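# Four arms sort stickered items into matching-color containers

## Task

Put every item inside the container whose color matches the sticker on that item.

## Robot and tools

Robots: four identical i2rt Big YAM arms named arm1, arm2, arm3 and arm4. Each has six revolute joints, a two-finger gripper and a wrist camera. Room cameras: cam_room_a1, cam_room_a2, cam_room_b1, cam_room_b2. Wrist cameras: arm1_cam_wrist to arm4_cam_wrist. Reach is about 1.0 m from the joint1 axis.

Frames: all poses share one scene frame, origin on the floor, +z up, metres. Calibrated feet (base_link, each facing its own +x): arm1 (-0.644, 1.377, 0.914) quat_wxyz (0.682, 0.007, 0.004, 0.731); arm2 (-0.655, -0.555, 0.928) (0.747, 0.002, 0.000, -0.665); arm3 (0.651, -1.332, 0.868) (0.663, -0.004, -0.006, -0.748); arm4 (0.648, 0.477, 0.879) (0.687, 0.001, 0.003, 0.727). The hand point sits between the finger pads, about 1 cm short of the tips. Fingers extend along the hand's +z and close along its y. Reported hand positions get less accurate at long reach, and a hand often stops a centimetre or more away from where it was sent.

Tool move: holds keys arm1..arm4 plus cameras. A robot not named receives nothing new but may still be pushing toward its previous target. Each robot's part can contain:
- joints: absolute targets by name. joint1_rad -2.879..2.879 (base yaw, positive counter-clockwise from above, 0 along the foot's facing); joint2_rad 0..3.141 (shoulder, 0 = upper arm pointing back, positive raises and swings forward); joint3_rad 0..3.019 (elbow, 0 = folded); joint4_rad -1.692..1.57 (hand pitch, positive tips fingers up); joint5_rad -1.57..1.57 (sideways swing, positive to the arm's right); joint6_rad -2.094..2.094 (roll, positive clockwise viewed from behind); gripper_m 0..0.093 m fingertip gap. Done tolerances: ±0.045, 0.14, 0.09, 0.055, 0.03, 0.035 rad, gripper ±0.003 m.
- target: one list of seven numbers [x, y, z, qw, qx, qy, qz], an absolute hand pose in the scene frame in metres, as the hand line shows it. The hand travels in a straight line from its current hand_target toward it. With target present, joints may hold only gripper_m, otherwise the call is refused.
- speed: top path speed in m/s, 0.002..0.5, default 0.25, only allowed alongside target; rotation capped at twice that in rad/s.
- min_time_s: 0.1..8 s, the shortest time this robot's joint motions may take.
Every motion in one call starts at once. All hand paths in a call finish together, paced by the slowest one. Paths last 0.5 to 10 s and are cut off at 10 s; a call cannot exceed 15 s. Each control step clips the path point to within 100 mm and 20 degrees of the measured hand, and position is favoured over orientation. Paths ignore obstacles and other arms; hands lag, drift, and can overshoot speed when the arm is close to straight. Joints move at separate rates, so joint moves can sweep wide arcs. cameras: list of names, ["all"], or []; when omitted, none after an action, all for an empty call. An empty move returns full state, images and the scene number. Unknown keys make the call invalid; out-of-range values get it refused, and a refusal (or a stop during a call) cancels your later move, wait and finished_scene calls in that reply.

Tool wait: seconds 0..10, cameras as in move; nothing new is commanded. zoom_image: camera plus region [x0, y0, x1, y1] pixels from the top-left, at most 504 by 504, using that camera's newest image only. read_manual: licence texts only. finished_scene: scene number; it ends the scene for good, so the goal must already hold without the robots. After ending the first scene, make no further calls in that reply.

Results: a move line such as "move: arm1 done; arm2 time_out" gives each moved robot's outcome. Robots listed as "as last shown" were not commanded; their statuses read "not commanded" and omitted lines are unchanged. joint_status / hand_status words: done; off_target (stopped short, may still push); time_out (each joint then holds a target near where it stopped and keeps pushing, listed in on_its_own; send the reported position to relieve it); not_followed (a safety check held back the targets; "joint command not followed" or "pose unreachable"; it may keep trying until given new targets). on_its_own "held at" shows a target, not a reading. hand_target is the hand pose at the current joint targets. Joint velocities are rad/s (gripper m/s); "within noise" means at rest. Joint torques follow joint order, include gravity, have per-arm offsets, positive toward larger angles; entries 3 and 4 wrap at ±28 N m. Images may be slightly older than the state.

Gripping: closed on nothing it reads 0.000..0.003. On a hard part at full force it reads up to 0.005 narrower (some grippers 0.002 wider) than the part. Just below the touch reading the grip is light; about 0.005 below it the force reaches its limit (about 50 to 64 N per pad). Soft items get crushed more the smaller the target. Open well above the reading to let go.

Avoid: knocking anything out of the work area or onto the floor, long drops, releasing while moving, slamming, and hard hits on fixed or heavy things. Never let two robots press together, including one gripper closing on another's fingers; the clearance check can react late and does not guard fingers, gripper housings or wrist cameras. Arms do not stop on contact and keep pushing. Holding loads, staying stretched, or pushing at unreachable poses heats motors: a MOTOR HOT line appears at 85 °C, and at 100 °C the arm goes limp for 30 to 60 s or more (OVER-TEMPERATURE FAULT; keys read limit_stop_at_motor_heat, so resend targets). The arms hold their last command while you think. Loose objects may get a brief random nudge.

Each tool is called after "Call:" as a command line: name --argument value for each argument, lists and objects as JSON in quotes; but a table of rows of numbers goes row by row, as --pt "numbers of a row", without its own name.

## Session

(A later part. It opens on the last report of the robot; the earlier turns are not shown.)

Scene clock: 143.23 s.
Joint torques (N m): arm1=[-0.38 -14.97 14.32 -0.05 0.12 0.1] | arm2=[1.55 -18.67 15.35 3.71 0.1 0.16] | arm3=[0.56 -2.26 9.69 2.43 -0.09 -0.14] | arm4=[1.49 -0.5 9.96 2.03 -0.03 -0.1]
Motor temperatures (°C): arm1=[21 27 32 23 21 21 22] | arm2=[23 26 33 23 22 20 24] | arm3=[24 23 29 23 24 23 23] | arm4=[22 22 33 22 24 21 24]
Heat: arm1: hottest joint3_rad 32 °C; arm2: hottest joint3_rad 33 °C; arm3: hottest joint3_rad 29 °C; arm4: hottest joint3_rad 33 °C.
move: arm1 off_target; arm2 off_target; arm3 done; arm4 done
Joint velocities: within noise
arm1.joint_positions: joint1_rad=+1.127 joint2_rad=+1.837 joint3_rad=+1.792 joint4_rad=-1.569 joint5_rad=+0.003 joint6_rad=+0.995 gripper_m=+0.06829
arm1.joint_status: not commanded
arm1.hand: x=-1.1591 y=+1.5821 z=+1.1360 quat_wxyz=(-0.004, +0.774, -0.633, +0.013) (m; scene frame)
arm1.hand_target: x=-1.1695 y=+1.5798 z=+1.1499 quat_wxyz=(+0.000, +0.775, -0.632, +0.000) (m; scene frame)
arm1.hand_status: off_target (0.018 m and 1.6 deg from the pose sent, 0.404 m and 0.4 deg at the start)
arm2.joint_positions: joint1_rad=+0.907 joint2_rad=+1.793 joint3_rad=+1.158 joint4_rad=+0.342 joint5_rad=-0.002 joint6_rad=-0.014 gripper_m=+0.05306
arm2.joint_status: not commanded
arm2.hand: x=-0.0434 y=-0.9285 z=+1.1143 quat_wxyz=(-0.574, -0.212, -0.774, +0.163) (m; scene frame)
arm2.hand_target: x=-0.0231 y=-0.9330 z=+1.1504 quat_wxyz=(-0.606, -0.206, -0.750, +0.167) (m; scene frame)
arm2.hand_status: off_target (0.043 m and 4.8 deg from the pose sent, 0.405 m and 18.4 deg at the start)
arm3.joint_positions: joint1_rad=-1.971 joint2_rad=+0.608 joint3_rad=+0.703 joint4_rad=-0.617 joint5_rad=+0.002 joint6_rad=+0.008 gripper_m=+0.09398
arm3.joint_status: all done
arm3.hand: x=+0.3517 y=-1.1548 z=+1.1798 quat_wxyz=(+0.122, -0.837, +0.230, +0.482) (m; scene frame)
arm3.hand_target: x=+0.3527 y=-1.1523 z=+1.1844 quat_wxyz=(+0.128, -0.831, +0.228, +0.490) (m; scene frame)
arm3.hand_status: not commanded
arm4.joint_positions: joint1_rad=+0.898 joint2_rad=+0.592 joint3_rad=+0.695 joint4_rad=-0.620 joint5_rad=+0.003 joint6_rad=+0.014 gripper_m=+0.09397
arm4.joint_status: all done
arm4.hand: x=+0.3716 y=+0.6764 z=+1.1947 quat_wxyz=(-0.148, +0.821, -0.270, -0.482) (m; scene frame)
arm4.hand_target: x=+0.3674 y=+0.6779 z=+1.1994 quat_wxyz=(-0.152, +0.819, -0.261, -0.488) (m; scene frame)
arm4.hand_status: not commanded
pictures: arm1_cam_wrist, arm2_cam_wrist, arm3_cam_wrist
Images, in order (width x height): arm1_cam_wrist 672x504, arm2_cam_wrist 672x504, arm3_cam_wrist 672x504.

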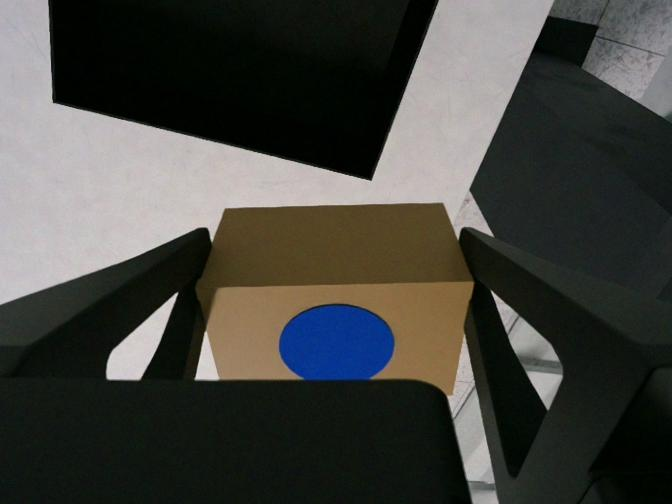

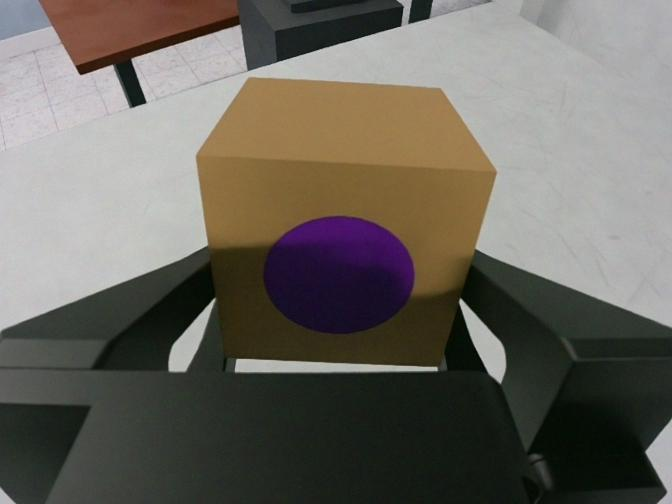

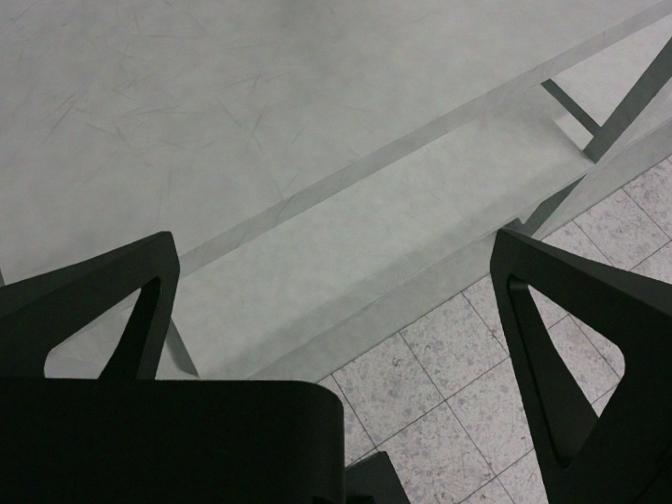

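Call:
move --arm1 '{"joints":{"joint1_rad":-2.27,"joint2_rad":0.65,"joint3_rad":1.3,"joint4_rad":-1.3,"joint5_rad":0,"joint6_rad":0},"min_time_s":3.5}' --arm2 '{"target":[0.01,-0.945,1.115,0.606,0.206,0.749,-0.167],"speed":0.08}' --arm3 '{"target":[0.37,-1.165,1.19,0.1665,-0.749,0.2057,0.6066]}' --cameras '["arm3_cam_wrist","cam_room_a1"]'

Call:
zoom_image --camera "cam_room_a1" --region '[270, 140, 410, 250]'

Scene clock: 156.83 s.
Joint torques (N m): arm1=[-2.43 2.84 9.95 2.39 -0.06 -0.1] | arm2=[1.55 -18.96 15.2 3.69 0.15 0.19] | arm3=[2.26 0.26 9.61 2.61 0.11 -0.13] | arm4=[1.08 -0.44 9.91 2.11 -0.04 -0.09]
Motor temperatures (°C): arm1=[21 27 33 23 21 21 22] | arm2=[23 27 34 23 22 20 24] | arm3=[24 23 29 23 24 23 23] | arm4=[22 22 33 22 24 21 24]
Heat: arm1: hottest joint3_rad 33 °C; arm2: hottest joint3_rad 34 °C; arm3: hottest joint3_rad 29 °C; arm4: hottest joint3_rad 33 °C.
move: arm1 done; arm2 off_target; arm3 done
Joint velocities: within noise
arm1.joint_positions: joint1_rad=-2.263 joint2_rad=+0.647 joint3_rad=+1.298 joint4_rad=-1.323 joint5_rad=+0.002 joint6_rad=+0.009 gripper_m=+0.06831
arm1.joint_status: all done
arm1.hand: x=-0.4269 y=+1.2245 z=+1.4006 quat_wxyz=(-0.407, -0.280, -0.859, +0.133) (m; scene frame)
arm1.hand_target: x=-0.4238 y=+1.2206 z=+1.4050 quat_wxyz=(-0.415, -0.277, -0.855, +0.139) (m; scene frame)
arm1.hand_status: not commanded
arm2.joint_positions: joint1_rad=+0.919 joint2_rad=+1.902 joint3_rad=+1.232 joint4_rad=+0.388 joint5_rad=+0.008 joint6_rad=-0.014 gripper_m=+0.05306
arm2.joint_status: not commanded
arm2.hand: x=-0.0135 y=-0.9381 z=+1.0885 quat_wxyz=(-0.578, -0.209, -0.771, +0.164) (m; scene frame)
arm2.hand_target: x=+0.0073 y=-0.9432 z=+1.1153 quat_wxyz=(-0.606, -0.206, -0.750, +0.167) (m; scene frame)
arm2.hand_status: off_target (0.036 m and 4.1 deg from the pose sent, 0.056 m and 4.8 deg at the start)
arm3.joint_positions: joint1_rad=-1.971 joint2_rad=+0.408 joint3_rad=+0.496 joint4_rad=-0.306 joint5_rad=+0.029 joint6_rad=+0.003 gripper_m=+0.09398
arm3.joint_status: not commanded
arm3.hand: x=+0.3725 y=-1.1613 z=+1.1878 quat_wxyz=(+0.166, -0.752, +0.215, +0.600) (m; scene frame)
arm3.hand_target: x=+0.3701 y=-1.1650 z=+1.1900 quat_wxyz=(+0.167, -0.749, +0.206, +0.607) (m; scene frame)
arm3.hand_status: done (0.005 m and 1.3 deg from the pose sent, 0.023 m and 18.4 deg at the start)
arm4: as last shown
pictures: arm3_cam_wrist, cam_room_a1
Images, in order (width x height): arm3_cam_wrist 672x504, cam_room_a1 672x504.

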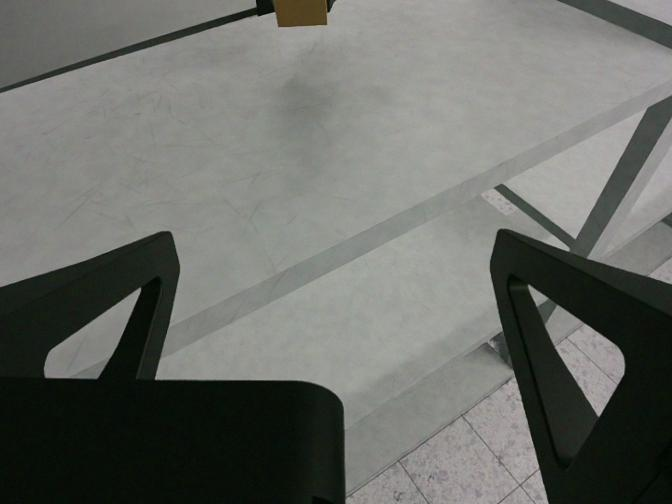

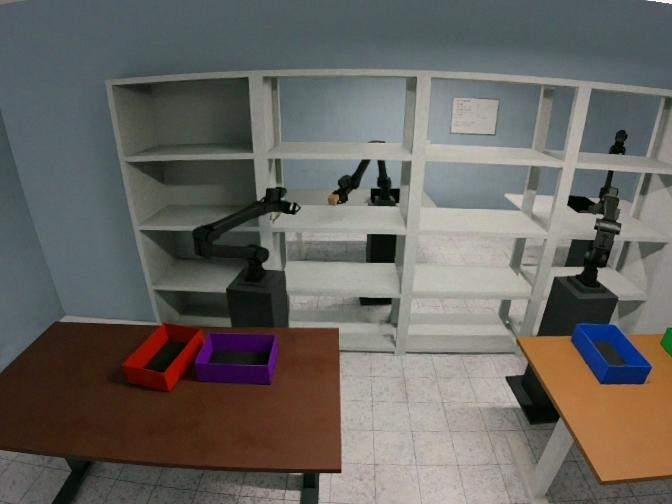

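Scaled by 3.600.

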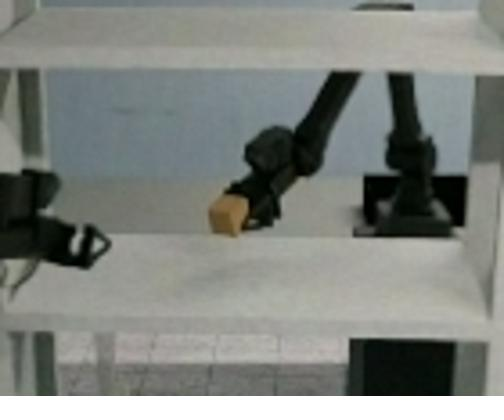

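Call:
move --arm1 '{"target":[-0.38,1.185,1.18,0.600,0.234,0.741,-0.189],"speed":0.25}' --arm2 '{"target":[0.01,-0.945,1.085,0.606,0.206,0.749,-0.167],"speed":0.08}' --arm4 '{"target":[0.38,0.675,1.19,0.189,-0.741,0.234,0.600]}'

Call:
move --arm1 '{"target":[-0.02,0.935,1.12,0.600,0.234,0.741,-0.189],"speed":0.25}' --cameras '["arm3_cam_wrist","arm4_cam_wrist"]'

Call:
zoom_image --camera "arm3_cam_wrist" --region '[200, 0, 400, 120]'

Call:
zoom_image --camera "arm4_cam_wrist" --region '[260, 0, 460, 120]'

Scene clock: 165.67 s.
Joint torques (N m): arm1=[-3.55 3.78 13.76 2.86 -0.05 -0.01] | arm2=[1.49 -18.78 13.67 3.74 0.15 0.2] | arm3=[2.43 0.15 9.62 2.59 0.12 -0.13] | arm4=[0.38 -0.67 9.73 2.24 -0.04 -0.1]
Motor temperatures (°C): arm1=[21 26 33 23 21 21 22] | arm2=[23 27 34 23 22 20 24] | arm3=[24 23 29 23 24 23 23] | arm4=[22 22 33 22 24 21 24]
Heat: arm1: hottest joint3_rad 33 °C; arm2: hottest joint3_rad 34 °C; arm3: hottest joint3_rad 29 °C; arm4: hottest joint3_rad 33 °C.
move: arm1 off_target; arm2 off_target; arm4 done
Joint velocities: within noise
arm1.joint_positions: joint1_rad=-2.290 joint2_rad=+0.381 joint3_rad=+0.322 joint4_rad=-0.175 joint5_rad=-0.049 joint6_rad=+0.002 gripper_m=+0.06831
arm1.joint_status: not commanded
arm1.hand: x=-0.3819 y=+1.1904 z=+1.1637 quat_wxyz=(-0.587, -0.237, -0.753, +0.180) (m; scene frame)
arm1.hand_target: x=-0.3806 y=+1.1855 z=+1.1798 quat_wxyz=(-0.600, -0.234, -0.741, +0.189) (m; scene frame)
arm1.hand_status: off_target (0.017 m and 2.3 deg from the pose sent, 0.229 m and 27.3 deg at the start)
arm2.joint_positions: joint1_rad=+0.919 joint2_rad=+1.946 joint3_rad=+1.232 joint4_rad=+0.453 joint5_rad=+0.008 joint6_rad=-0.014 gripper_m=+0.05306
arm2.joint_status: not commanded
arm2.hand: x=-0.0089 y=-0.9408 z=+1.0719 quat_wxyz=(-0.586, -0.208, -0.765, +0.167) (m; scene frame)
arm2.hand_target: x=+0.0085 y=-0.9439 z=+1.0853 quat_wxyz=(-0.606, -0.206, -0.750, +0.167) (m; scene frame)
arm2.hand_status: off_target (0.023 m and 3.0 deg from the pose sent, 0.025 m and 4.1 deg at the start)
arm3: as last shown
arm4.joint_positions: joint1_rad=+0.876 joint2_rad=+0.453 joint3_rad=+0.462 joint4_rad=-0.253 joint5_rad=-0.029 joint6_rad=+0.002 gripper_m=+0.09397
arm4.joint_status: not commanded
arm4.hand: x=+0.3787 y=+0.6736 z=+1.1807 quat_wxyz=(-0.180, +0.749, -0.241, -0.590) (m; scene frame)
arm4.hand_target: x=+0.3801 y=+0.6749 z=+1.1901 quat_wxyz=(-0.189, +0.741, -0.234, -0.600) (m; scene frame)
arm4.hand_status: done (0.009 m and 2.0 deg from the pose sent, 0.010 m and 17.5 deg at the start)
pictures: none

Scene clock: 168.07 s.
Joint torques (N m): arm1=[-0.91 -14.97 15.57 1.52 0.11 0.1] | arm2=[1.61 -18.73 13.67 3.74 0.15 0.18] | arm3=[2.02 0.15 9.61 2.62 0.12 -0.13] | arm4=[0.38 -0.73 9.95 2.28 -0.07 -0.07]
Motor temperatures (°C): arm1=[21 26 34 23 21 21 22] | arm2=[23 27 34 23 22 20 24] | arm3=[24 23 29 23 24 23 23] | arm4=[22 22 34 22 24 21 24]
Heat: arm1: hottest joint3_rad 34 °C; arm2: hottest joint3_rad 34 °C; arm3: hottest joint3_rad 29 °C; arm4: hottest joint3_rad 34 °C.
move: arm1 off_target
Joint velocities: within noise
arm1.joint_positions: joint1_rad=-2.271 joint2_rad=+1.860 joint3_rad=+1.226 joint4_rad=+0.389 joint5_rad=-0.013 joint6_rad=+0.002 gripper_m=+0.06831
arm1.joint_status: not commanded
arm1.hand: x=-0.0396 y=+0.9395 z=+1.0915 quat_wxyz=(-0.581, -0.241, -0.755, +0.187) (m; scene frame)
arm1.hand_target: x=-0.0219 y=+0.9366 z=+1.1204 quat_wxyz=(-0.600, -0.234, -0.741, +0.189) (m; scene frame)
arm1.hand_status: off_target (0.035 m and 2.8 deg from the pose sent, 0.445 m and 2.3 deg at the start)
arm2, arm3, arm4: as last shown
pictures: arm3_cam_wrist, arm4_cam_wrist
Images, in order (width x height): arm3_cam_wrist 672x504, arm4_cam_wrist 672x504.

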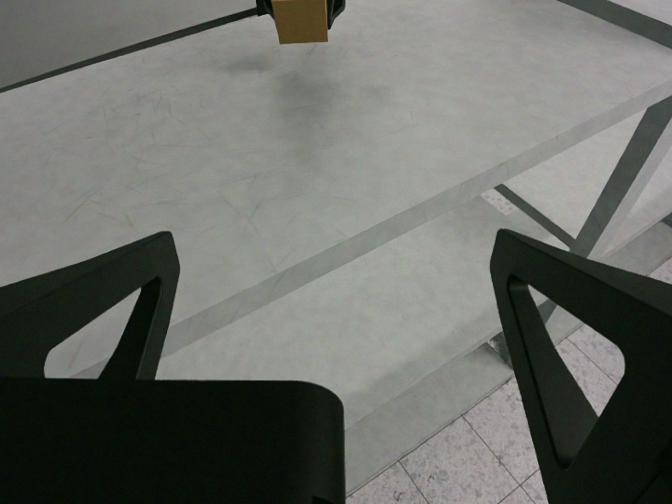

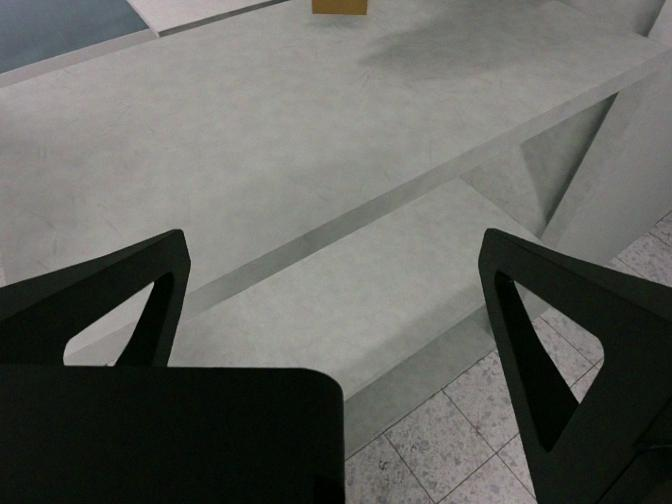

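Scaled by 2.520.

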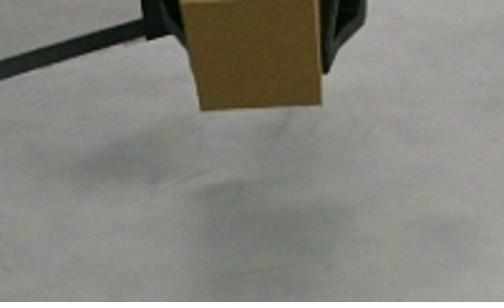

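Scaled by 2.520.

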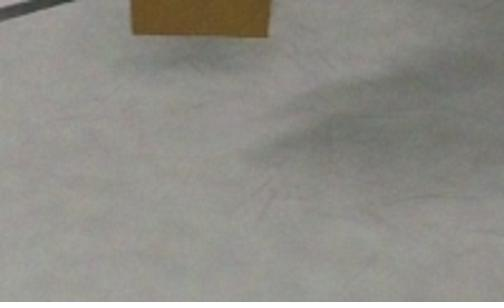

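Call:
move --arm1 '{"target":[0.0,0.93,1.08,0.600,0.234,0.741,-0.189],"speed":0.12}' --arm2 '{"target":[0.012,-0.945,1.066,0.606,0.206,0.749,-0.167],"speed":0.08}' --cameras '["arm3_cam_wrist","arm4_cam_wrist"]'

Call:
zoom_image --camera "arm3_cam_wrist" --region '[200, 0, 400, 120]'

Call:
zoom_image --camera "arm4_cam_wrist" --region '[260, 0, 460, 120]'

Scene clock: 176.30 s.
Joint torques (N m): arm1=[-1.03 -16.32 14.95 2.52 0.04 0.1] | arm2=[1.61 -19.43 13.22 3.77 0.14 0.19] | arm3=[2.43 0.32 9.61 2.63 0.11 -0.12] | arm4=[0.38 -0.73 9.85 2.15 -0.05 -0.07]
Motor temperatures (°C): arm1=[21 26 35 23 21 21 22] | arm2=[23 27 34 23 22 20 24] | arm3=[24 23 29 23 24 23 23] | arm4=[22 22 34 22 24 21 24]
Heat: arm1: hottest joint3_rad 35 °C; arm2: hottest joint3_rad 34 °C; arm3: hottest joint3_rad 29 °C; arm4: hottest joint3_rad 34 °C.
move: arm1 off_target; arm2 off_target
Joint velocities: within noise
arm1.joint_positions: joint1_rad=-2.257 joint2_rad=+1.957 joint3_rad=+1.260 joint4_rad=+0.426 joint5_rad=+0.000 joint6_rad=+0.005 gripper_m=+0.06831
arm1.joint_status: not commanded
arm1.hand: x=-0.0227 y=+0.9370 z=+1.0468 quat_wxyz=(-0.570, -0.243, -0.763, +0.183) (m; scene frame)
arm1.hand_target: x=-0.0026 y=+0.9320 z=+1.0807 quat_wxyz=(-0.600, -0.234, -0.741, +0.189) (m; scene frame)
arm1.hand_status: off_target (0.041 m and 4.4 deg from the pose sent, 0.042 m and 2.8 deg at the start)
arm2.joint_positions: joint1_rad=+0.919 joint2_rad=+1.987 joint3_rad=+1.232 joint4_rad=+0.492 joint5_rad=+0.009 joint6_rad=-0.014 gripper_m=+0.05306
arm2.joint_status: not commanded
arm2.hand: x=-0.0068 y=-0.9422 z=+1.0514 quat_wxyz=(-0.585, -0.208, -0.766, +0.167) (m; scene frame)
arm2.hand_target: x=+0.0105 y=-0.9441 z=+1.0663 quat_wxyz=(-0.606, -0.206, -0.750, +0.167) (m; scene frame)
arm2.hand_status: off_target (0.024 m and 3.1 deg from the pose sent, 0.022 m and 3.0 deg at the start)
arm3, arm4: as last shown
pictures: arm3_cam_wrist, arm4_cam_wrist
Images, in order (width x height): arm3_cam_wrist 672x504, arm4_cam_wrist 672x504.

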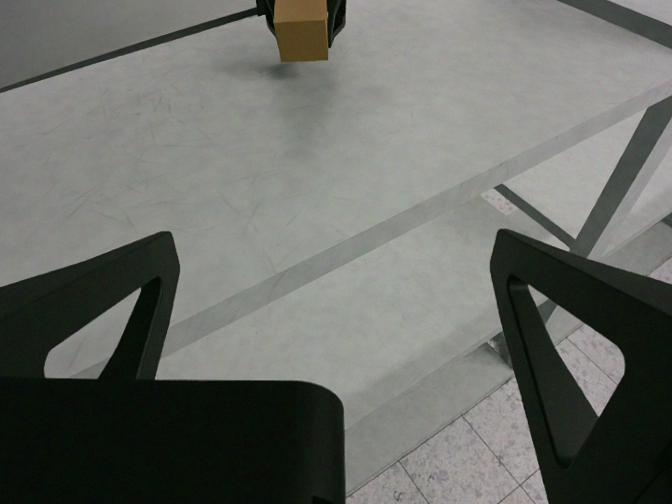

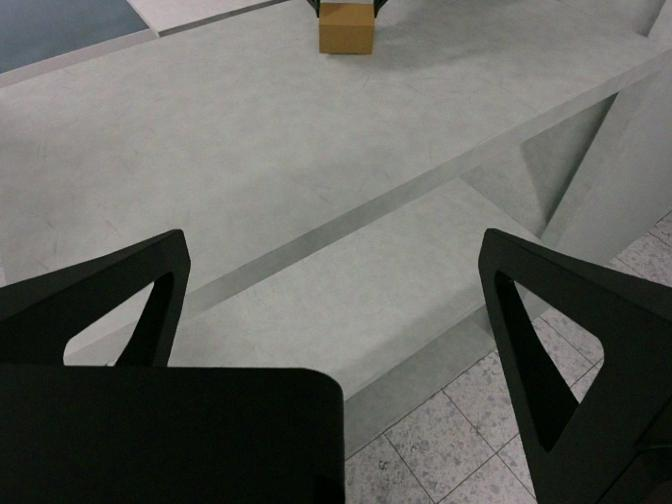

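Scaled by 2.520.

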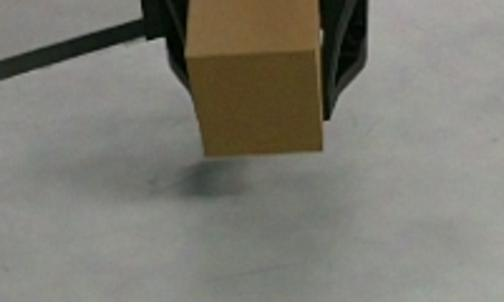

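Scaled by 2.520.

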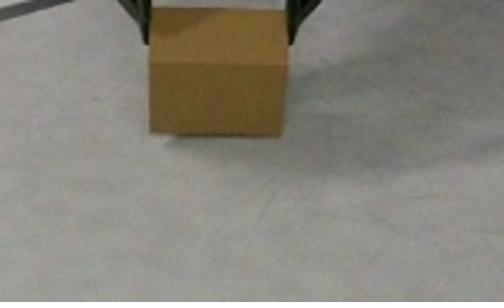

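Call:
move --arm1 '{"target":[0.002,0.93,1.066,0.600,0.234,0.741,-0.189],"speed":0.06}' --arm2 '{"target":[0.014,-0.945,1.051,0.606,0.206,0.749,-0.167],"speed":0.06}' --cameras '["arm3_cam_wrist","arm4_cam_wrist"]'

Call:
zoom_image --camera "arm3_cam_wrist" --region '[200, 0, 400, 120]'

Call:
zoom_image --camera "arm4_cam_wrist" --region '[260, 0, 460, 120]'

Scene clock: 184.27 s.
Joint torques (N m): arm1=[-1.03 -15.27 14.97 2.69 0.09 0.04] | arm2=[1.61 -19.43 13.04 3.73 0.16 0.19] | arm3=[2.43 0.32 9.59 2.61 0.12 -0.13] | arm4=[0.38 -1.14 9.8 2.21 -0.07 -0.1]
Motor temperatures (°C): arm1=[21 27 36 23 21 21 22] | arm2=[23 27 34 23 22 20 24] | arm3=[24 23 29 23 24 23 23] | arm4=[22 22 35 22 24 21 24]
Heat: arm1: hottest joint3_rad 36 °C; arm2: hottest joint3_rad 34 °C; arm3: hottest joint3_rad 29 °C; arm4: hottest joint3_rad 35 °C.
move: arm1 off_target; arm2 off_target
Joint velocities: within noise
arm1.joint_positions: joint1_rad=-2.257 joint2_rad=+1.972 joint3_rad=+1.262 joint4_rad=+0.452 joint5_rad=+0.002 joint6_rad=+0.006 gripper_m=+0.06831
arm1.joint_status: not commanded
arm1.hand: x=-0.0207 y=+0.9355 z=+1.0435 quat_wxyz=(-0.576, -0.243, -0.759, +0.185) (m; scene frame)
arm1.hand_target: x=-0.0001 y=+0.9317 z=+1.0666 quat_wxyz=(-0.600, -0.234, -0.741, +0.189) (m; scene frame)
arm1.hand_status: off_target (0.032 m and 3.6 deg from the pose sent, 0.032 m and 4.4 deg at the start)
arm2.joint_positions: joint1_rad=+0.921 joint2_rad=+2.015 joint3_rad=+1.232 joint4_rad=+0.521 joint5_rad=+0.011 joint6_rad=-0.014 gripper_m=+0.05306
arm2.joint_status: not commanded
arm2.hand: x=-0.0049 y=-0.9419 z=+1.0375 quat_wxyz=(-0.585, -0.208, -0.766, +0.167) (m; scene frame)
arm2.hand_target: x=+0.0125 y=-0.9441 z=+1.0513 quat_wxyz=(-0.606, -0.206, -0.750, +0.167) (m; scene frame)
arm2.hand_status: off_target (0.023 m and 3.1 deg from the pose sent, 0.021 m and 3.1 deg at the start)
arm3, arm4: as last shown
pictures: arm3_cam_wrist, arm4_cam_wrist
Images, in order (width x height): arm3_cam_wrist 672x504, arm4_cam_wrist 672x504.

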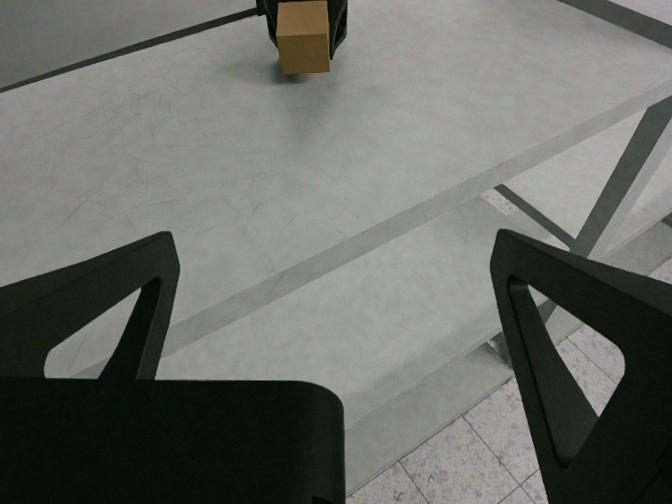

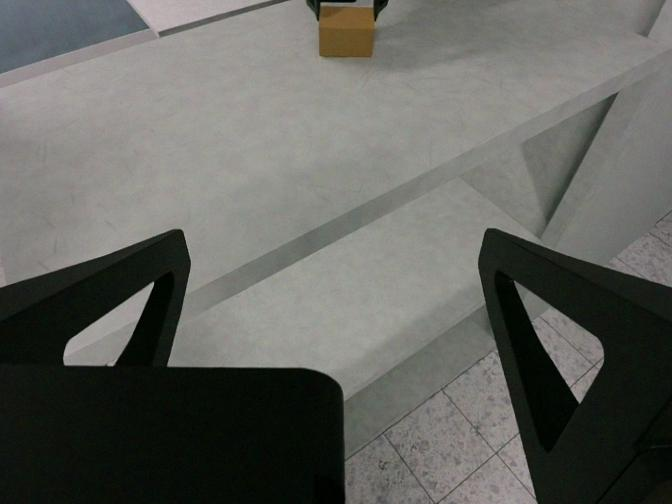

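Scaled by 2.520.

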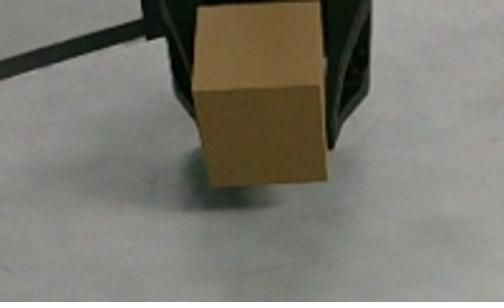

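Scaled by 2.520.

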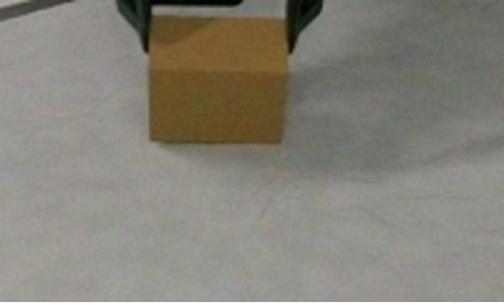

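Call:
move --arm1 '{"joints":{"gripper_m":0.093}}' --arm2 '{"target":[0.014,-0.945,1.038,0.606,0.206,0.749,-0.167],"speed":0.06}' --cameras '["arm3_cam_wrist","arm4_cam_wrist"]'

Call:
zoom_image --camera "arm3_cam_wrist" --region '[200, 0, 400, 120]'

Call:
zoom_image --camera "arm4_cam_wrist" --region '[260, 0, 460, 120]'

Scene clock: 190.43 s.
Joint torques (N m): arm1=[-1.03 -15.27 14.79 2.67 0.1 0.08] | arm2=[1.49 -19.55 12.68 3.78 0.16 0.2] | arm3=[2.43 0.21 9.59 2.61 0.11 -0.12] | arm4=[0.5 -0.5 9.88 2.14 -0.04 -0.08]
Motor temperatures (°C): arm1=[21 27 37 23 21 21 22] | arm2=[23 27 33 23 22 20 24] | arm3=[24 23 29 23 24 23 23] | arm4=[22 22 35 22 24 21 24]
Heat: arm1: hottest joint3_rad 37 °C; arm2: hottest joint3_rad 33 °C; arm3: hottest joint3_rad 29 °C; arm4: hottest joint3_rad 35 °C.
move: arm1 done; arm2 off_target
Joint velocities: within noise
arm1.joint_positions: joint1_rad=-2.256 joint2_rad=+1.972 joint3_rad=+1.262 joint4_rad=+0.452 joint5_rad=+0.002 joint6_rad=+0.006 gripper_m=+0.09296
arm1.joint_status: all done
arm1.hand: x=-0.0206 y=+0.9357 z=+1.0435 quat_wxyz=(-0.576, -0.243, -0.759, +0.185) (m; scene frame)
arm1.hand_target: x=-0.0001 y=+0.9317 z=+1.0666 quat_wxyz=(-0.600, -0.234, -0.741, +0.189) (m; scene frame)
arm1.hand_status: not commanded
arm2.joint_positions: joint1_rad=+0.921 joint2_rad=+2.038 joint3_rad=+1.232 joint4_rad=+0.547 joint5_rad=+0.011 joint6_rad=-0.014 gripper_m=+0.05306
arm2.joint_status: not commanded
arm2.hand: x=-0.0040 y=-0.9424 z=+1.0268 quat_wxyz=(-0.586, -0.208, -0.765, +0.167) (m; scene frame)
arm2.hand_target: x=+0.0127 y=-0.9442 z=+1.0382 quat_wxyz=(-0.606, -0.206, -0.750, +0.167) (m; scene frame)
arm2.hand_status: off_target (0.021 m and 2.9 deg from the pose sent, 0.019 m and 3.1 deg at the start)
arm3, arm4: as last shown
pictures: arm3_cam_wrist, arm4_cam_wrist
Images, in order (width x height): arm3_cam_wrist 672x504, arm4_cam_wrist 672x504.

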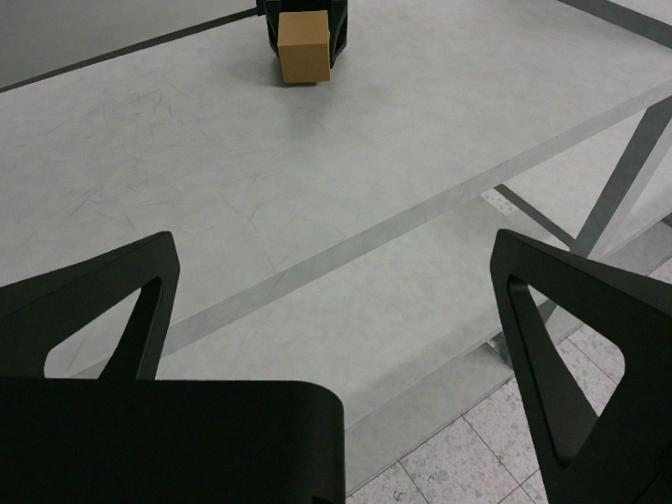

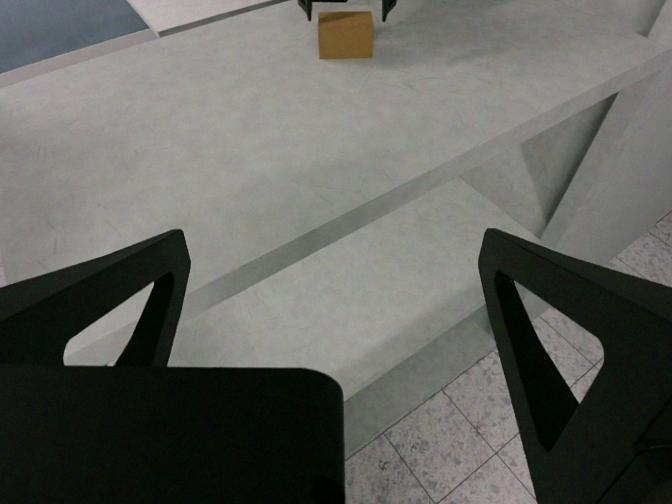

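Scaled by 2.520.

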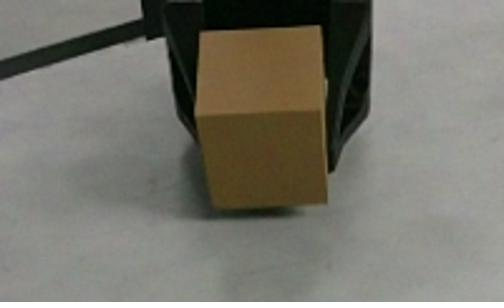

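Scaled by 2.520.

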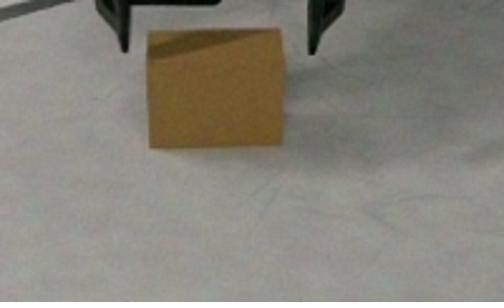

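Call:
move --arm1 '{"target":[-0.38,1.185,1.18,0.600,0.234,0.741,-0.189],"speed":0.3}' --arm2 '{"target":[0.014,-0.945,1.031,0.606,0.206,0.749,-0.167],"speed":0.06}'

Call:
move --arm2 '{"joints":{"gripper_m":0.09}}' --arm4 '{"target":[0.13,0.848,1.065,0.189,-0.741,0.234,0.600],"speed":0.25}' --cameras '["arm3_cam_wrist","arm4_cam_wrist"]'

Call:
zoom_image --camera "arm3_cam_wrist" --region '[200, 0, 400, 120]'

Scene clock: 198.20 s.
Joint torques (N m): arm1=[-2.9 3.25 12.71 1.59 -0.07 -0.06] | arm2=[1.61 -19.19 12.52 3.78 0.15 0.2] | arm3=[2.43 0.09 9.65 2.63 0.11 -0.12] | arm4=[0.62 -1.08 9.8 2.11 -0.08 -0.07]
Motor temperatures (°C): arm1=[21 27 37 23 21 21 22] | arm2=[23 27 33 23 22 20 25] | arm3=[24 23 29 23 24 23 23] | arm4=[22 22 35 22 24 21 24]
Heat: arm1: hottest joint3_rad 37 °C; arm2: hottest joint3_rad 33 °C; arm3: hottest joint3_rad 29 °C; arm4: hottest joint3_rad 35 °C.
move: arm1 done; arm2 off_target
Joint velocities: within noise
arm1.joint_positions: joint1_rad=-2.291 joint2_rad=+0.383 joint3_rad=+0.336 joint4_rad=-0.135 joint5_rad=-0.050 joint6_rad=+0.006 gripper_m=+0.09296
arm1.joint_status: not commanded
arm1.hand: x=-0.3791 y=+1.1882 z=+1.1814 quat_wxyz=(-0.607, -0.232, -0.737, +0.186) (m; scene frame)
arm1.hand_target: x=-0.3800 y=+1.1851 z=+1.1801 quat_wxyz=(-0.600, -0.234, -0.741, +0.189) (m; scene frame)
arm1.hand_status: done (0.004 m and 1.0 deg from the pose sent, 0.458 m and 3.6 deg at the start)
arm2.joint_positions: joint1_rad=+0.921 joint2_rad=+2.047 joint3_rad=+1.232 joint4_rad=+0.562 joint5_rad=+0.011 joint6_rad=-0.014 gripper_m=+0.05306
arm2.joint_status: not commanded
arm2.hand: x=-0.0034 y=-0.9427 z=+1.0237 quat_wxyz=(-0.589, -0.207, -0.763, +0.168) (m; scene frame)
arm2.hand_target: x=+0.0128 y=-0.9443 z=+1.0310 quat_wxyz=(-0.606, -0.206, -0.750, +0.167) (m; scene frame)
arm2.hand_status: off_target (0.019 m and 2.6 deg from the pose sent, 0.019 m and 2.9 deg at the start)
arm3, arm4: as last shown
pictures: none

Scene clock: 200.17 s.
Joint torques (N m): arm1=[-2.73 3.49 12.78 1.24 -0.09 -0.06] | arm2=[1.67 -19.19 12.55 3.52 0.15 0.19] | arm3=[2.32 0.21 9.61 2.63 0.11 -0.13] | arm4=[1.49 -14.62 10.03 2.24 0.21 -0.05]
Motor temperatures (°C): arm1=[21 27 37 23 21 21 22] | arm2=[23 27 33 23 22 20 24] | arm3=[24 23 29 23 24 23 23] | arm4=[22 22 35 22 24 21 24]
Heat: arm1: hottest joint3_rad 37 °C; arm2: hottest joint3_rad 33 °C; arm3: hottest joint3_rad 29 °C; arm4: hottest joint3_rad 35 °C.
move: arm2 done; arm4 off_target
Joint velocities: within noise
arm1, arm3: as last shown
arm2.joint_positions: joint1_rad=+0.921 joint2_rad=+2.047 joint3_rad=+1.232 joint4_rad=+0.567 joint5_rad=+0.011 joint6_rad=-0.013 gripper_m=+0.08993
arm2.joint_status: all done
arm2.hand: x=-0.0032 y=-0.9429 z=+1.0250 quat_wxyz=(-0.591, -0.207, -0.761, +0.168) (m; scene frame)
arm2.hand_target: x=+0.0128 y=-0.9443 z=+1.0310 quat_wxyz=(-0.606, -0.206, -0.750, +0.167) (m; scene frame)
arm2.hand_status: not commanded
arm4.joint_positions: joint1_rad=+0.886 joint2_rad=+1.641 joint3_rad=+0.838 joint4_rad=+0.537 joint5_rad=-0.012 joint6_rad=+0.002 gripper_m=+0.09397
arm4.joint_status: not commanded
arm4.hand: x=+0.1454 y=+0.8417 z=+1.0441 quat_wxyz=(-0.181, +0.755, -0.244, -0.581) (m; scene frame)
arm4.hand_target: x=+0.1311 y=+0.8471 z=+1.0654 quat_wxyz=(-0.189, +0.741, -0.234, -0.600) (m; scene frame)
arm4.hand_status: off_target (0.027 m and 3.1 deg from the pose sent, 0.325 m and 2.0 deg at the start)
pictures: arm3_cam_wrist, arm4_cam_wrist
Images, in order (width x height): arm3_cam_wrist 672x504, arm4_cam_wrist 672x504.

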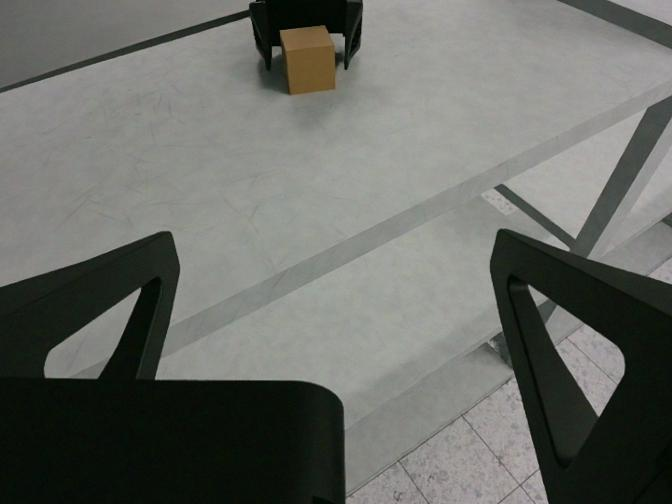

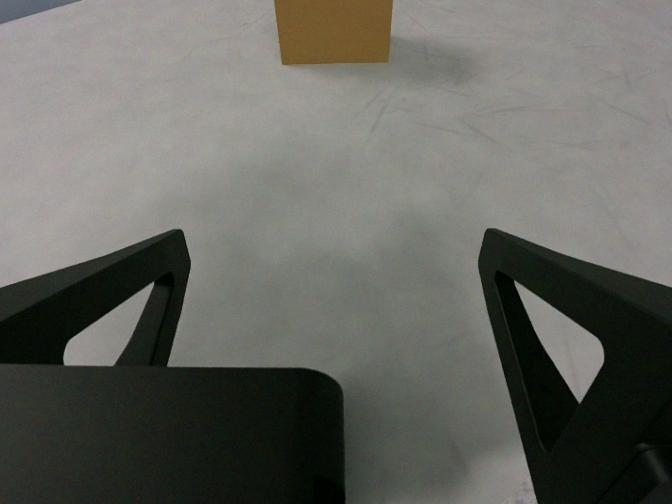

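Scaled by 2.520.

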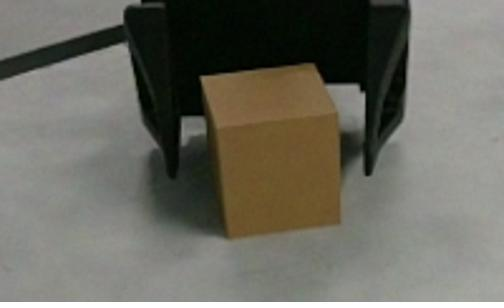

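Call:
move --arm2 '{"target":[-0.38,-0.72,1.18,0.606,0.206,0.749,-0.167],"speed":0.3}' --arm4 '{"target":[-0.012,0.949,1.048,0.189,-0.741,0.234,0.600],"speed":0.15}'

Call:
move --arm3 '{"target":[0.13,-1.017,1.085,0.1665,-0.749,0.2057,0.6066],"speed":0.25}' --cameras '["arm3_cam_wrist","arm4_cam_wrist"]'

Scene clock: 216.27 s.
Joint torques (N m): arm1=[-2.96 3.55 12.9 1.51 -0.07 -0.01] | arm2=[0.79 0.5 11.66 1.95 -0.19 0.16] | arm3=[2.2 0.26 9.62 2.61 0.11 -0.13] | arm4=[1.49 -20.01 11.4 1.05 0.23 -0.03]
Motor temperatures (°C): arm1=[21 26 37 23 21 21 22] | arm2=[23 27 33 23 22 20 24] | arm3=[24 23 29 23 24 23 23] | arm4=[22 23 35 22 24 21 24]
Heat: arm1: hottest joint3_rad 37 °C; arm2: hottest joint3_rad 33 °C; arm3: hottest joint3_rad 29 °C; arm4: hottest joint3_rad 35 °C.
move: arm2 done; arm4 off_target
Joint velocities: within noise
arm1: as last shown
arm2.joint_positions: joint1_rad=+0.921 joint2_rad=+0.381 joint3_rad=+0.308 joint4_rad=-0.107 joint5_rad=+0.010 joint6_rad=-0.013 gripper_m=+0.08993
arm2.joint_status: not commanded
arm2.hand: x=-0.3806 y=-0.7209 z=+1.1900 quat_wxyz=(-0.616, -0.201, -0.741, +0.175) (m; scene frame)
arm2.hand_target: x=-0.3802 y=-0.7199 z=+1.1800 quat_wxyz=(-0.606, -0.206, -0.750, +0.167) (m; scene frame)
arm2.hand_status: done (0.010 m and 1.8 deg from the pose sent, 0.464 m and 2.3 deg at the start)
arm3.joint_positions: joint1_rad=-1.971 joint2_rad=+0.408 joint3_rad=+0.496 joint4_rad=-0.306 joint5_rad=+0.029 joint6_rad=+0.003 gripper_m=+0.09398
arm3.joint_status: not commanded
arm3.hand: x=+0.3725 y=-1.1613 z=+1.1878 quat_wxyz=(+0.166, -0.752, +0.215, +0.600) (m; scene frame)
arm3.hand_target: x=+0.3701 y=-1.1650 z=+1.1900 quat_wxyz=(+0.167, -0.749, +0.206, +0.607) (m; scene frame)
arm3.hand_status: not commanded
arm4.joint_positions: joint1_rad=+0.886 joint2_rad=+2.014 joint3_rad=+1.386 joint4_rad=+0.407 joint5_rad=-0.012 joint6_rad=+0.002 gripper_m=+0.09397
arm4.joint_status: not commanded
arm4.hand: x=+0.0033 y=+0.9451 z=+1.0448 quat_wxyz=(-0.186, +0.743, -0.240, -0.597) (m; scene frame)
arm4.hand_target: x=-0.0111 y=+0.9484 z=+1.0481 quat_wxyz=(-0.189, +0.741, -0.234, -0.600) (m; scene frame)
arm4.hand_status: off_target (0.016 m and 0.9 deg from the pose sent, 0.191 m and 3.2 deg at the start)
pictures: none

Scene clock: 218.17 s.
Joint torques (N m): arm1=[-2.61 3.31 12.85 1.52 -0.09 -0.02] | arm2=[0.79 0.44 11.67 1.95 -0.19 0.17] | arm3=[0.38 -13.68 11.43 2.58 -0.08 -0.13] | arm4=[1.49 -19.72 11.34 1.18 0.19 -0.04]
Motor temperatures (°C): arm1=[21 26 37 23 21 21 22] | arm2=[23 27 33 23 22 20 24] | arm3=[24 23 29 23 24 23 23] | arm4=[22 23 36 22 24 21 24]
Heat: arm1: hottest joint3_rad 37 °C; arm2: hottest joint3_rad 33 °C; arm3: hottest joint3_rad 29 °C; arm4: hottest joint3_rad 36 °C.
move: arm3 off_target
Joint velocities: within noise
arm1, arm2, arm4: as last shown
arm3.joint_positions: joint1_rad=-1.974 joint2_rad=+1.509 joint3_rad=+0.779 joint4_rad=+0.462 joint5_rad=+0.002 joint6_rad=-0.004 gripper_m=+0.09398
arm3.joint_status: not commanded
arm3.hand: x=+0.1401 y=-1.0330 z=+1.0552 quat_wxyz=(+0.154, -0.770, +0.209, +0.583) (m; scene frame)
arm3.hand_target: x=+0.1317 y=-1.0180 z=+1.0853 quat_wxyz=(+0.167, -0.749, +0.206, +0.607) (m; scene frame)
arm3.hand_status: off_target (0.035 m and 3.9 deg from the pose sent, 0.300 m and 1.3 deg at the start)
pictures: arm3_cam_wrist, arm4_cam_wrist
Images, in order (width x height): arm3_cam_wrist 672x504, arm4_cam_wrist 672x504.

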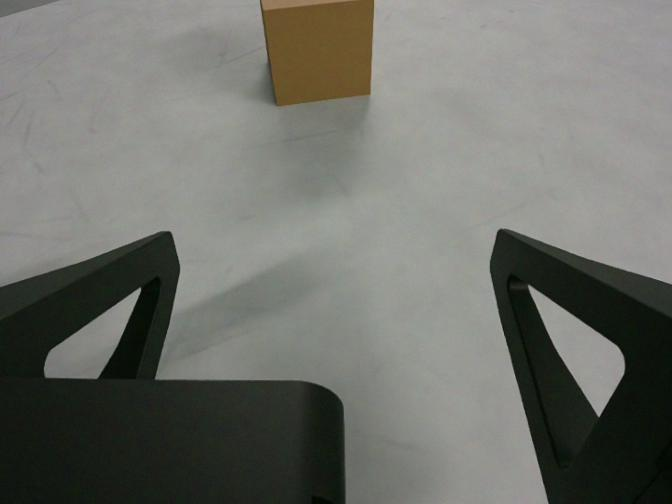

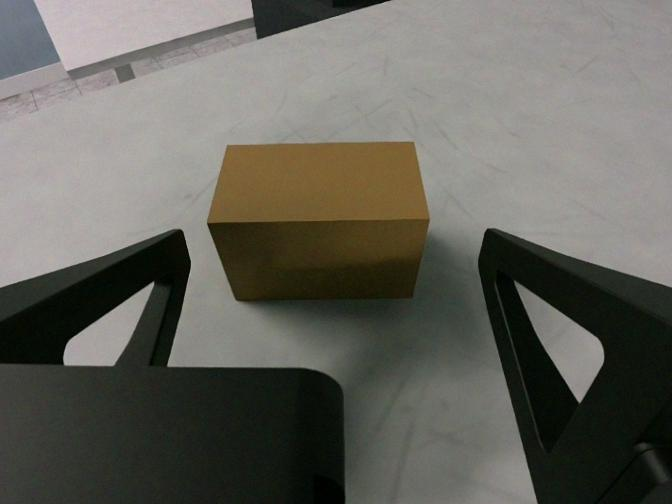

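Call:
move --arm3 '{"target":[-0.012,-0.952,1.06,0.1665,-0.749,0.2057,0.6066],"speed":0.12}' --arm4 '{"target":[-0.044,0.965,1.045,0.189,-0.741,0.234,0.600],"speed":0.1}' --cameras '["arm3_cam_wrist","arm4_cam_wrist"]'

Scene clock: 232.77 s.
Joint torques (N m): arm1=[-2.55 3.49 12.78 1.42 -0.06 -0.03] | arm2=[0.85 0.56 11.64 1.96 -0.19 0.18] | arm3=[2.32 -19.37 12.15 1.58 0.12 -0.07] | arm4=[1.44 -21.48 11.93 0.99 0.21 -0.01]
Motor temperatures (°C): arm1=[21 25 37 23 21 21 22] | arm2=[23 26 33 23 22 20 24] | arm3=[24 24 31 23 24 23 23] | arm4=[22 24 37 22 24 21 24]
Heat: arm1: hottest joint3_rad 37 °C; arm2: hottest joint3_rad 33 °C; arm3: hottest joint3_rad 31 °C; arm4: hottest joint3_rad 37 °C.
move: arm3 off_target; arm4 off_target
Joint velocities: within noise
arm1, arm2: as last shown
arm3.joint_positions: joint1_rad=-1.971 joint2_rad=+1.880 joint3_rad=+1.228 joint4_rad=+0.419 joint5_rad=+0.025 joint6_rad=-0.004 gripper_m=+0.09398
arm3.joint_status: not commanded
arm3.hand: x=+0.0054 y=-0.9531 z=+1.0431 quat_wxyz=(+0.165, -0.758, +0.212, +0.594) (m; scene frame)
arm3.hand_target: x=-0.0107 y=-0.9527 z=+1.0603 quat_wxyz=(+0.167, -0.749, +0.206, +0.607) (m; scene frame)
arm3.hand_status: off_target (0.024 m and 1.9 deg from the pose sent, 0.172 m and 3.9 deg at the start)
arm4.joint_positions: joint1_rad=+0.894 joint2_rad=+2.091 joint3_rad=+1.517 joint4_rad=+0.354 joint5_rad=-0.004 joint6_rad=+0.002 gripper_m=+0.09397
arm4.joint_status: not commanded
arm4.hand: x=-0.0286 y=+0.9610 z=+1.0442 quat_wxyz=(-0.187, +0.742, -0.239, -0.597) (m; scene frame)
arm4.hand_target: x=-0.0430 y=+0.9642 z=+1.0450 quat_wxyz=(-0.189, +0.741, -0.234, -0.600) (m; scene frame)
arm4.hand_status: off_target (0.016 m and 0.7 deg from the pose sent, 0.051 m and 0.9 deg at the start)
pictures: arm3_cam_wrist, arm4_cam_wrist
Images, in order (width x height): arm3_cam_wrist 672x504, arm4_cam_wrist 672x504.

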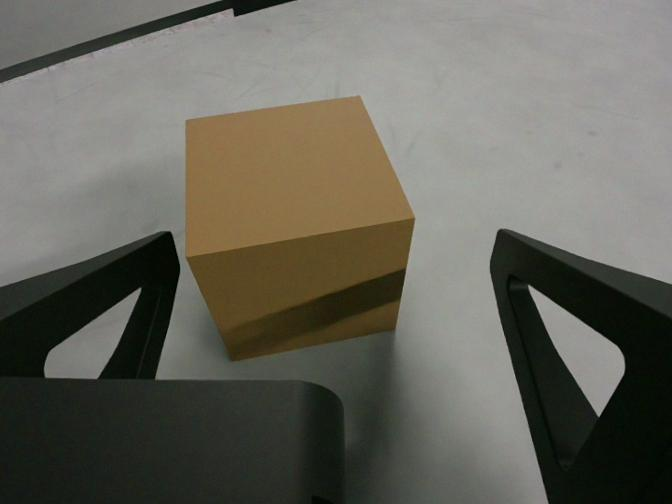

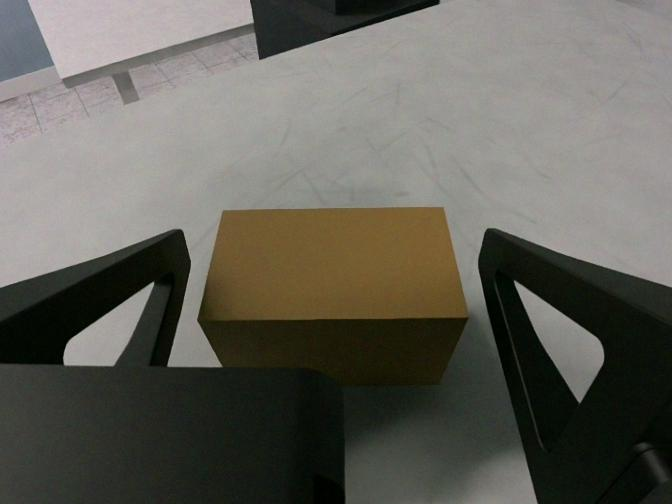

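Call:
move --arm3 '{"target":[-0.016,-0.964,1.06,0.131,-0.760,0.1616,0.615],"speed":0.12}' --arm4 '{"joints":{"gripper_m":0.045}}' --cameras '["arm3_cam_wrist"]'

Scene clock: 242.67 s.
Joint torques (N m): arm1=[-2.43 3.72 12.82 1.31 -0.03 -0.03] | arm2=[0.91 0.5 11.7 1.94 -0.18 0.17] | arm3=[1.44 -19.72 11.82 1.59 -0.11 -0.12] | arm4=[1.03 -21.19 11.88 1.14 0.22 -0.02]
Motor temperatures (°C): arm1=[21 25 37 23 21 21 22] | arm2=[23 26 33 22 22 20 23] | arm3=[24 24 31 23 24 23 23] | arm4=[22 24 38 22 24 21 24]
Heat: arm1: hottest joint3_rad 37 °C; arm2: hottest joint3_rad 33 °C; arm3: hottest joint3_rad 31 °C; arm4: hottest joint3_rad 38 °C.
move: arm3 off_target; arm4 off_target
Joint velocities: within noise
arm1, arm2: as last shown
arm3.joint_positions: joint1_rad=-1.971 joint2_rad=+1.880 joint3_rad=+1.228 joint4_rad=+0.417 joint5_rad=-0.096 joint6_rad=-0.025 gripper_m=+0.09398
arm3.joint_status: not commanded
arm3.hand: x=-0.0043 y=-0.9717 z=+1.0432 quat_wxyz=(+0.126, -0.769, +0.168, +0.605) (m; scene frame)
arm3.hand_target: x=-0.0149 y=-0.9645 z=+1.0602 quat_wxyz=(+0.131, -0.760, +0.162, +0.615) (m; scene frame)
arm3.hand_status: off_target (0.022 m and 1.8 deg from the pose sent, 0.029 m and 7.4 deg at the start)
arm4.joint_positions: joint1_rad=+0.894 joint2_rad=+2.091 joint3_rad=+1.517 joint4_rad=+0.354 joint5_rad=-0.004 joint6_rad=+0.002 gripper_m=+0.06915
arm4.joint_status: gripper_m off_target (ended at +0.06918, target +0.04500)
arm4.hand: x=-0.0286 y=+0.9610 z=+1.0442 quat_wxyz=(-0.187, +0.742, -0.239, -0.597) (m; scene frame)
arm4.hand_target: x=-0.0429 y=+0.9643 z=+1.0450 quat_wxyz=(-0.189, +0.741, -0.234, -0.600) (m; scene frame)
arm4.hand_status: not commanded
pictures: arm3_cam_wrist
Images, in order (width x height): arm3_cam_wrist 672x504.

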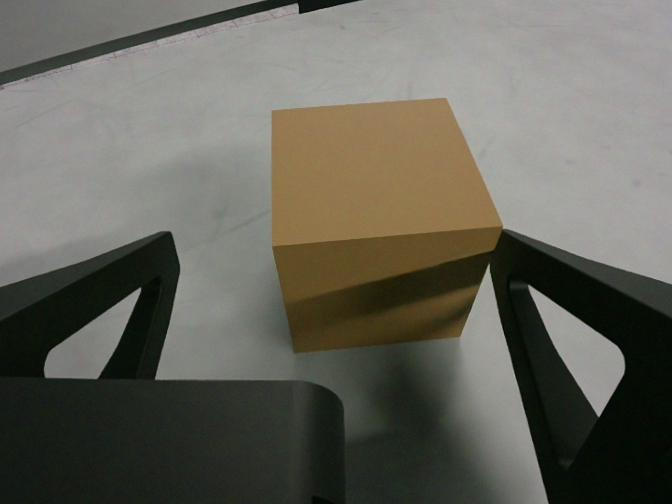

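Call:
move --arm3 '{"target":[-0.011,-0.952,1.06,0.131,-0.760,0.1616,0.615],"speed":0.12}' --arm4 '{"target":[0.37,0.68,1.24,0.189,-0.741,0.234,0.600],"speed":0.3}' --cameras '["arm3_cam_wrist","arm4_cam_wrist"]'

Scene clock: 249.77 s.
Joint torques (N m): arm1=[-2.14 3.49 12.85 1.51 -0.09 -0.04] | arm2=[0.73 0.56 11.63 1.96 -0.19 0.18] | arm3=[0.5 -19.43 12.29 1.55 -0.11 -0.13] | arm4=[0.38 -0.09 10.22 1.18 -0.04 -0.09]
Motor temperatures (°C): arm1=[21 25 38 23 21 21 22] | arm2=[23 26 33 22 22 20 23] | arm3=[24 24 32 23 24 23 23] | arm4=[22 24 38 22 24 21 25]
Heat: arm1: hottest joint3_rad 38 °C; arm2: hottest joint3_rad 33 °C; arm3: hottest joint3_rad 32 °C; arm4: hottest joint3_rad 38 °C.
move: arm3 off_target; arm4 done
Joint velocities: within noise
arm1, arm2: as last shown
arm3.joint_positions: joint1_rad=-1.980 joint2_rad=+1.880 joint3_rad=+1.228 joint4_rad=+0.414 joint5_rad=-0.117 joint6_rad=-0.030 gripper_m=+0.09398
arm3.joint_status: not commanded
arm3.hand: x=-0.0024 y=-0.9692 z=+1.0425 quat_wxyz=(+0.121, -0.770, +0.163, +0.604) (m; scene frame)
arm3.hand_target: x=-0.0095 y=-0.9526 z=+1.0602 quat_wxyz=(+0.131, -0.760, +0.162, +0.615) (m; scene frame)
arm3.hand_status: off_target (0.026 m and 2.0 deg from the pose sent, 0.027 m and 1.8 deg at the start)
arm4.joint_positions: joint1_rad=+0.888 joint2_rad=+0.494 joint3_rad=+0.598 joint4_rad=-0.309 joint5_rad=-0.017 joint6_rad=+0.002 gripper_m=+0.06915
arm4.joint_status: not commanded
arm4.hand: x=+0.3699 y=+0.6777 z=+1.2388 quat_wxyz=(-0.186, +0.738, -0.236, -0.604) (m; scene frame)
arm4.hand_target: x=+0.3700 y=+0.6800 z=+1.2400 quat_wxyz=(-0.189, +0.741, -0.234, -0.600) (m; scene frame)
arm4.hand_status: done (0.003 m and 0.7 deg from the pose sent, 0.526 m and 0.7 deg at the start)
pictures: arm3_cam_wrist, arm4_cam_wrist
Images, in order (width x height): arm3_cam_wrist 672x504, arm4_cam_wrist 672x504.

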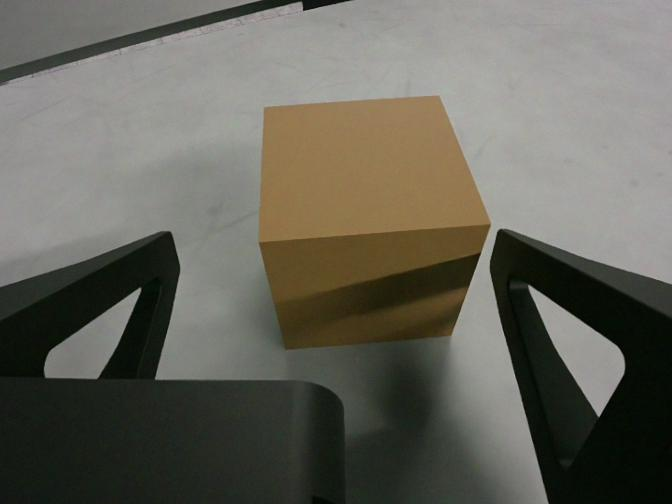

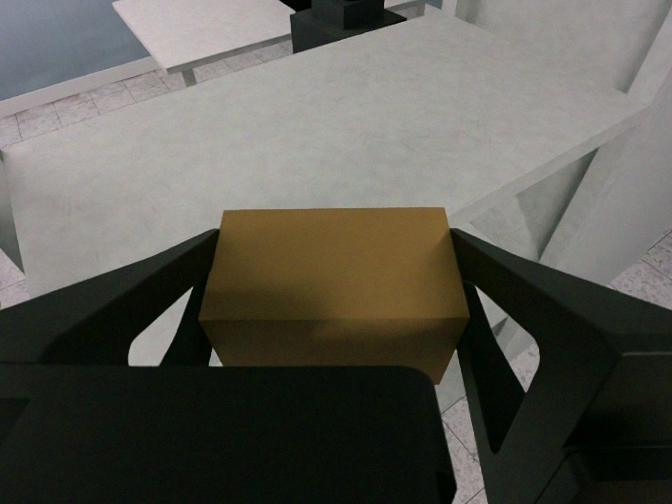

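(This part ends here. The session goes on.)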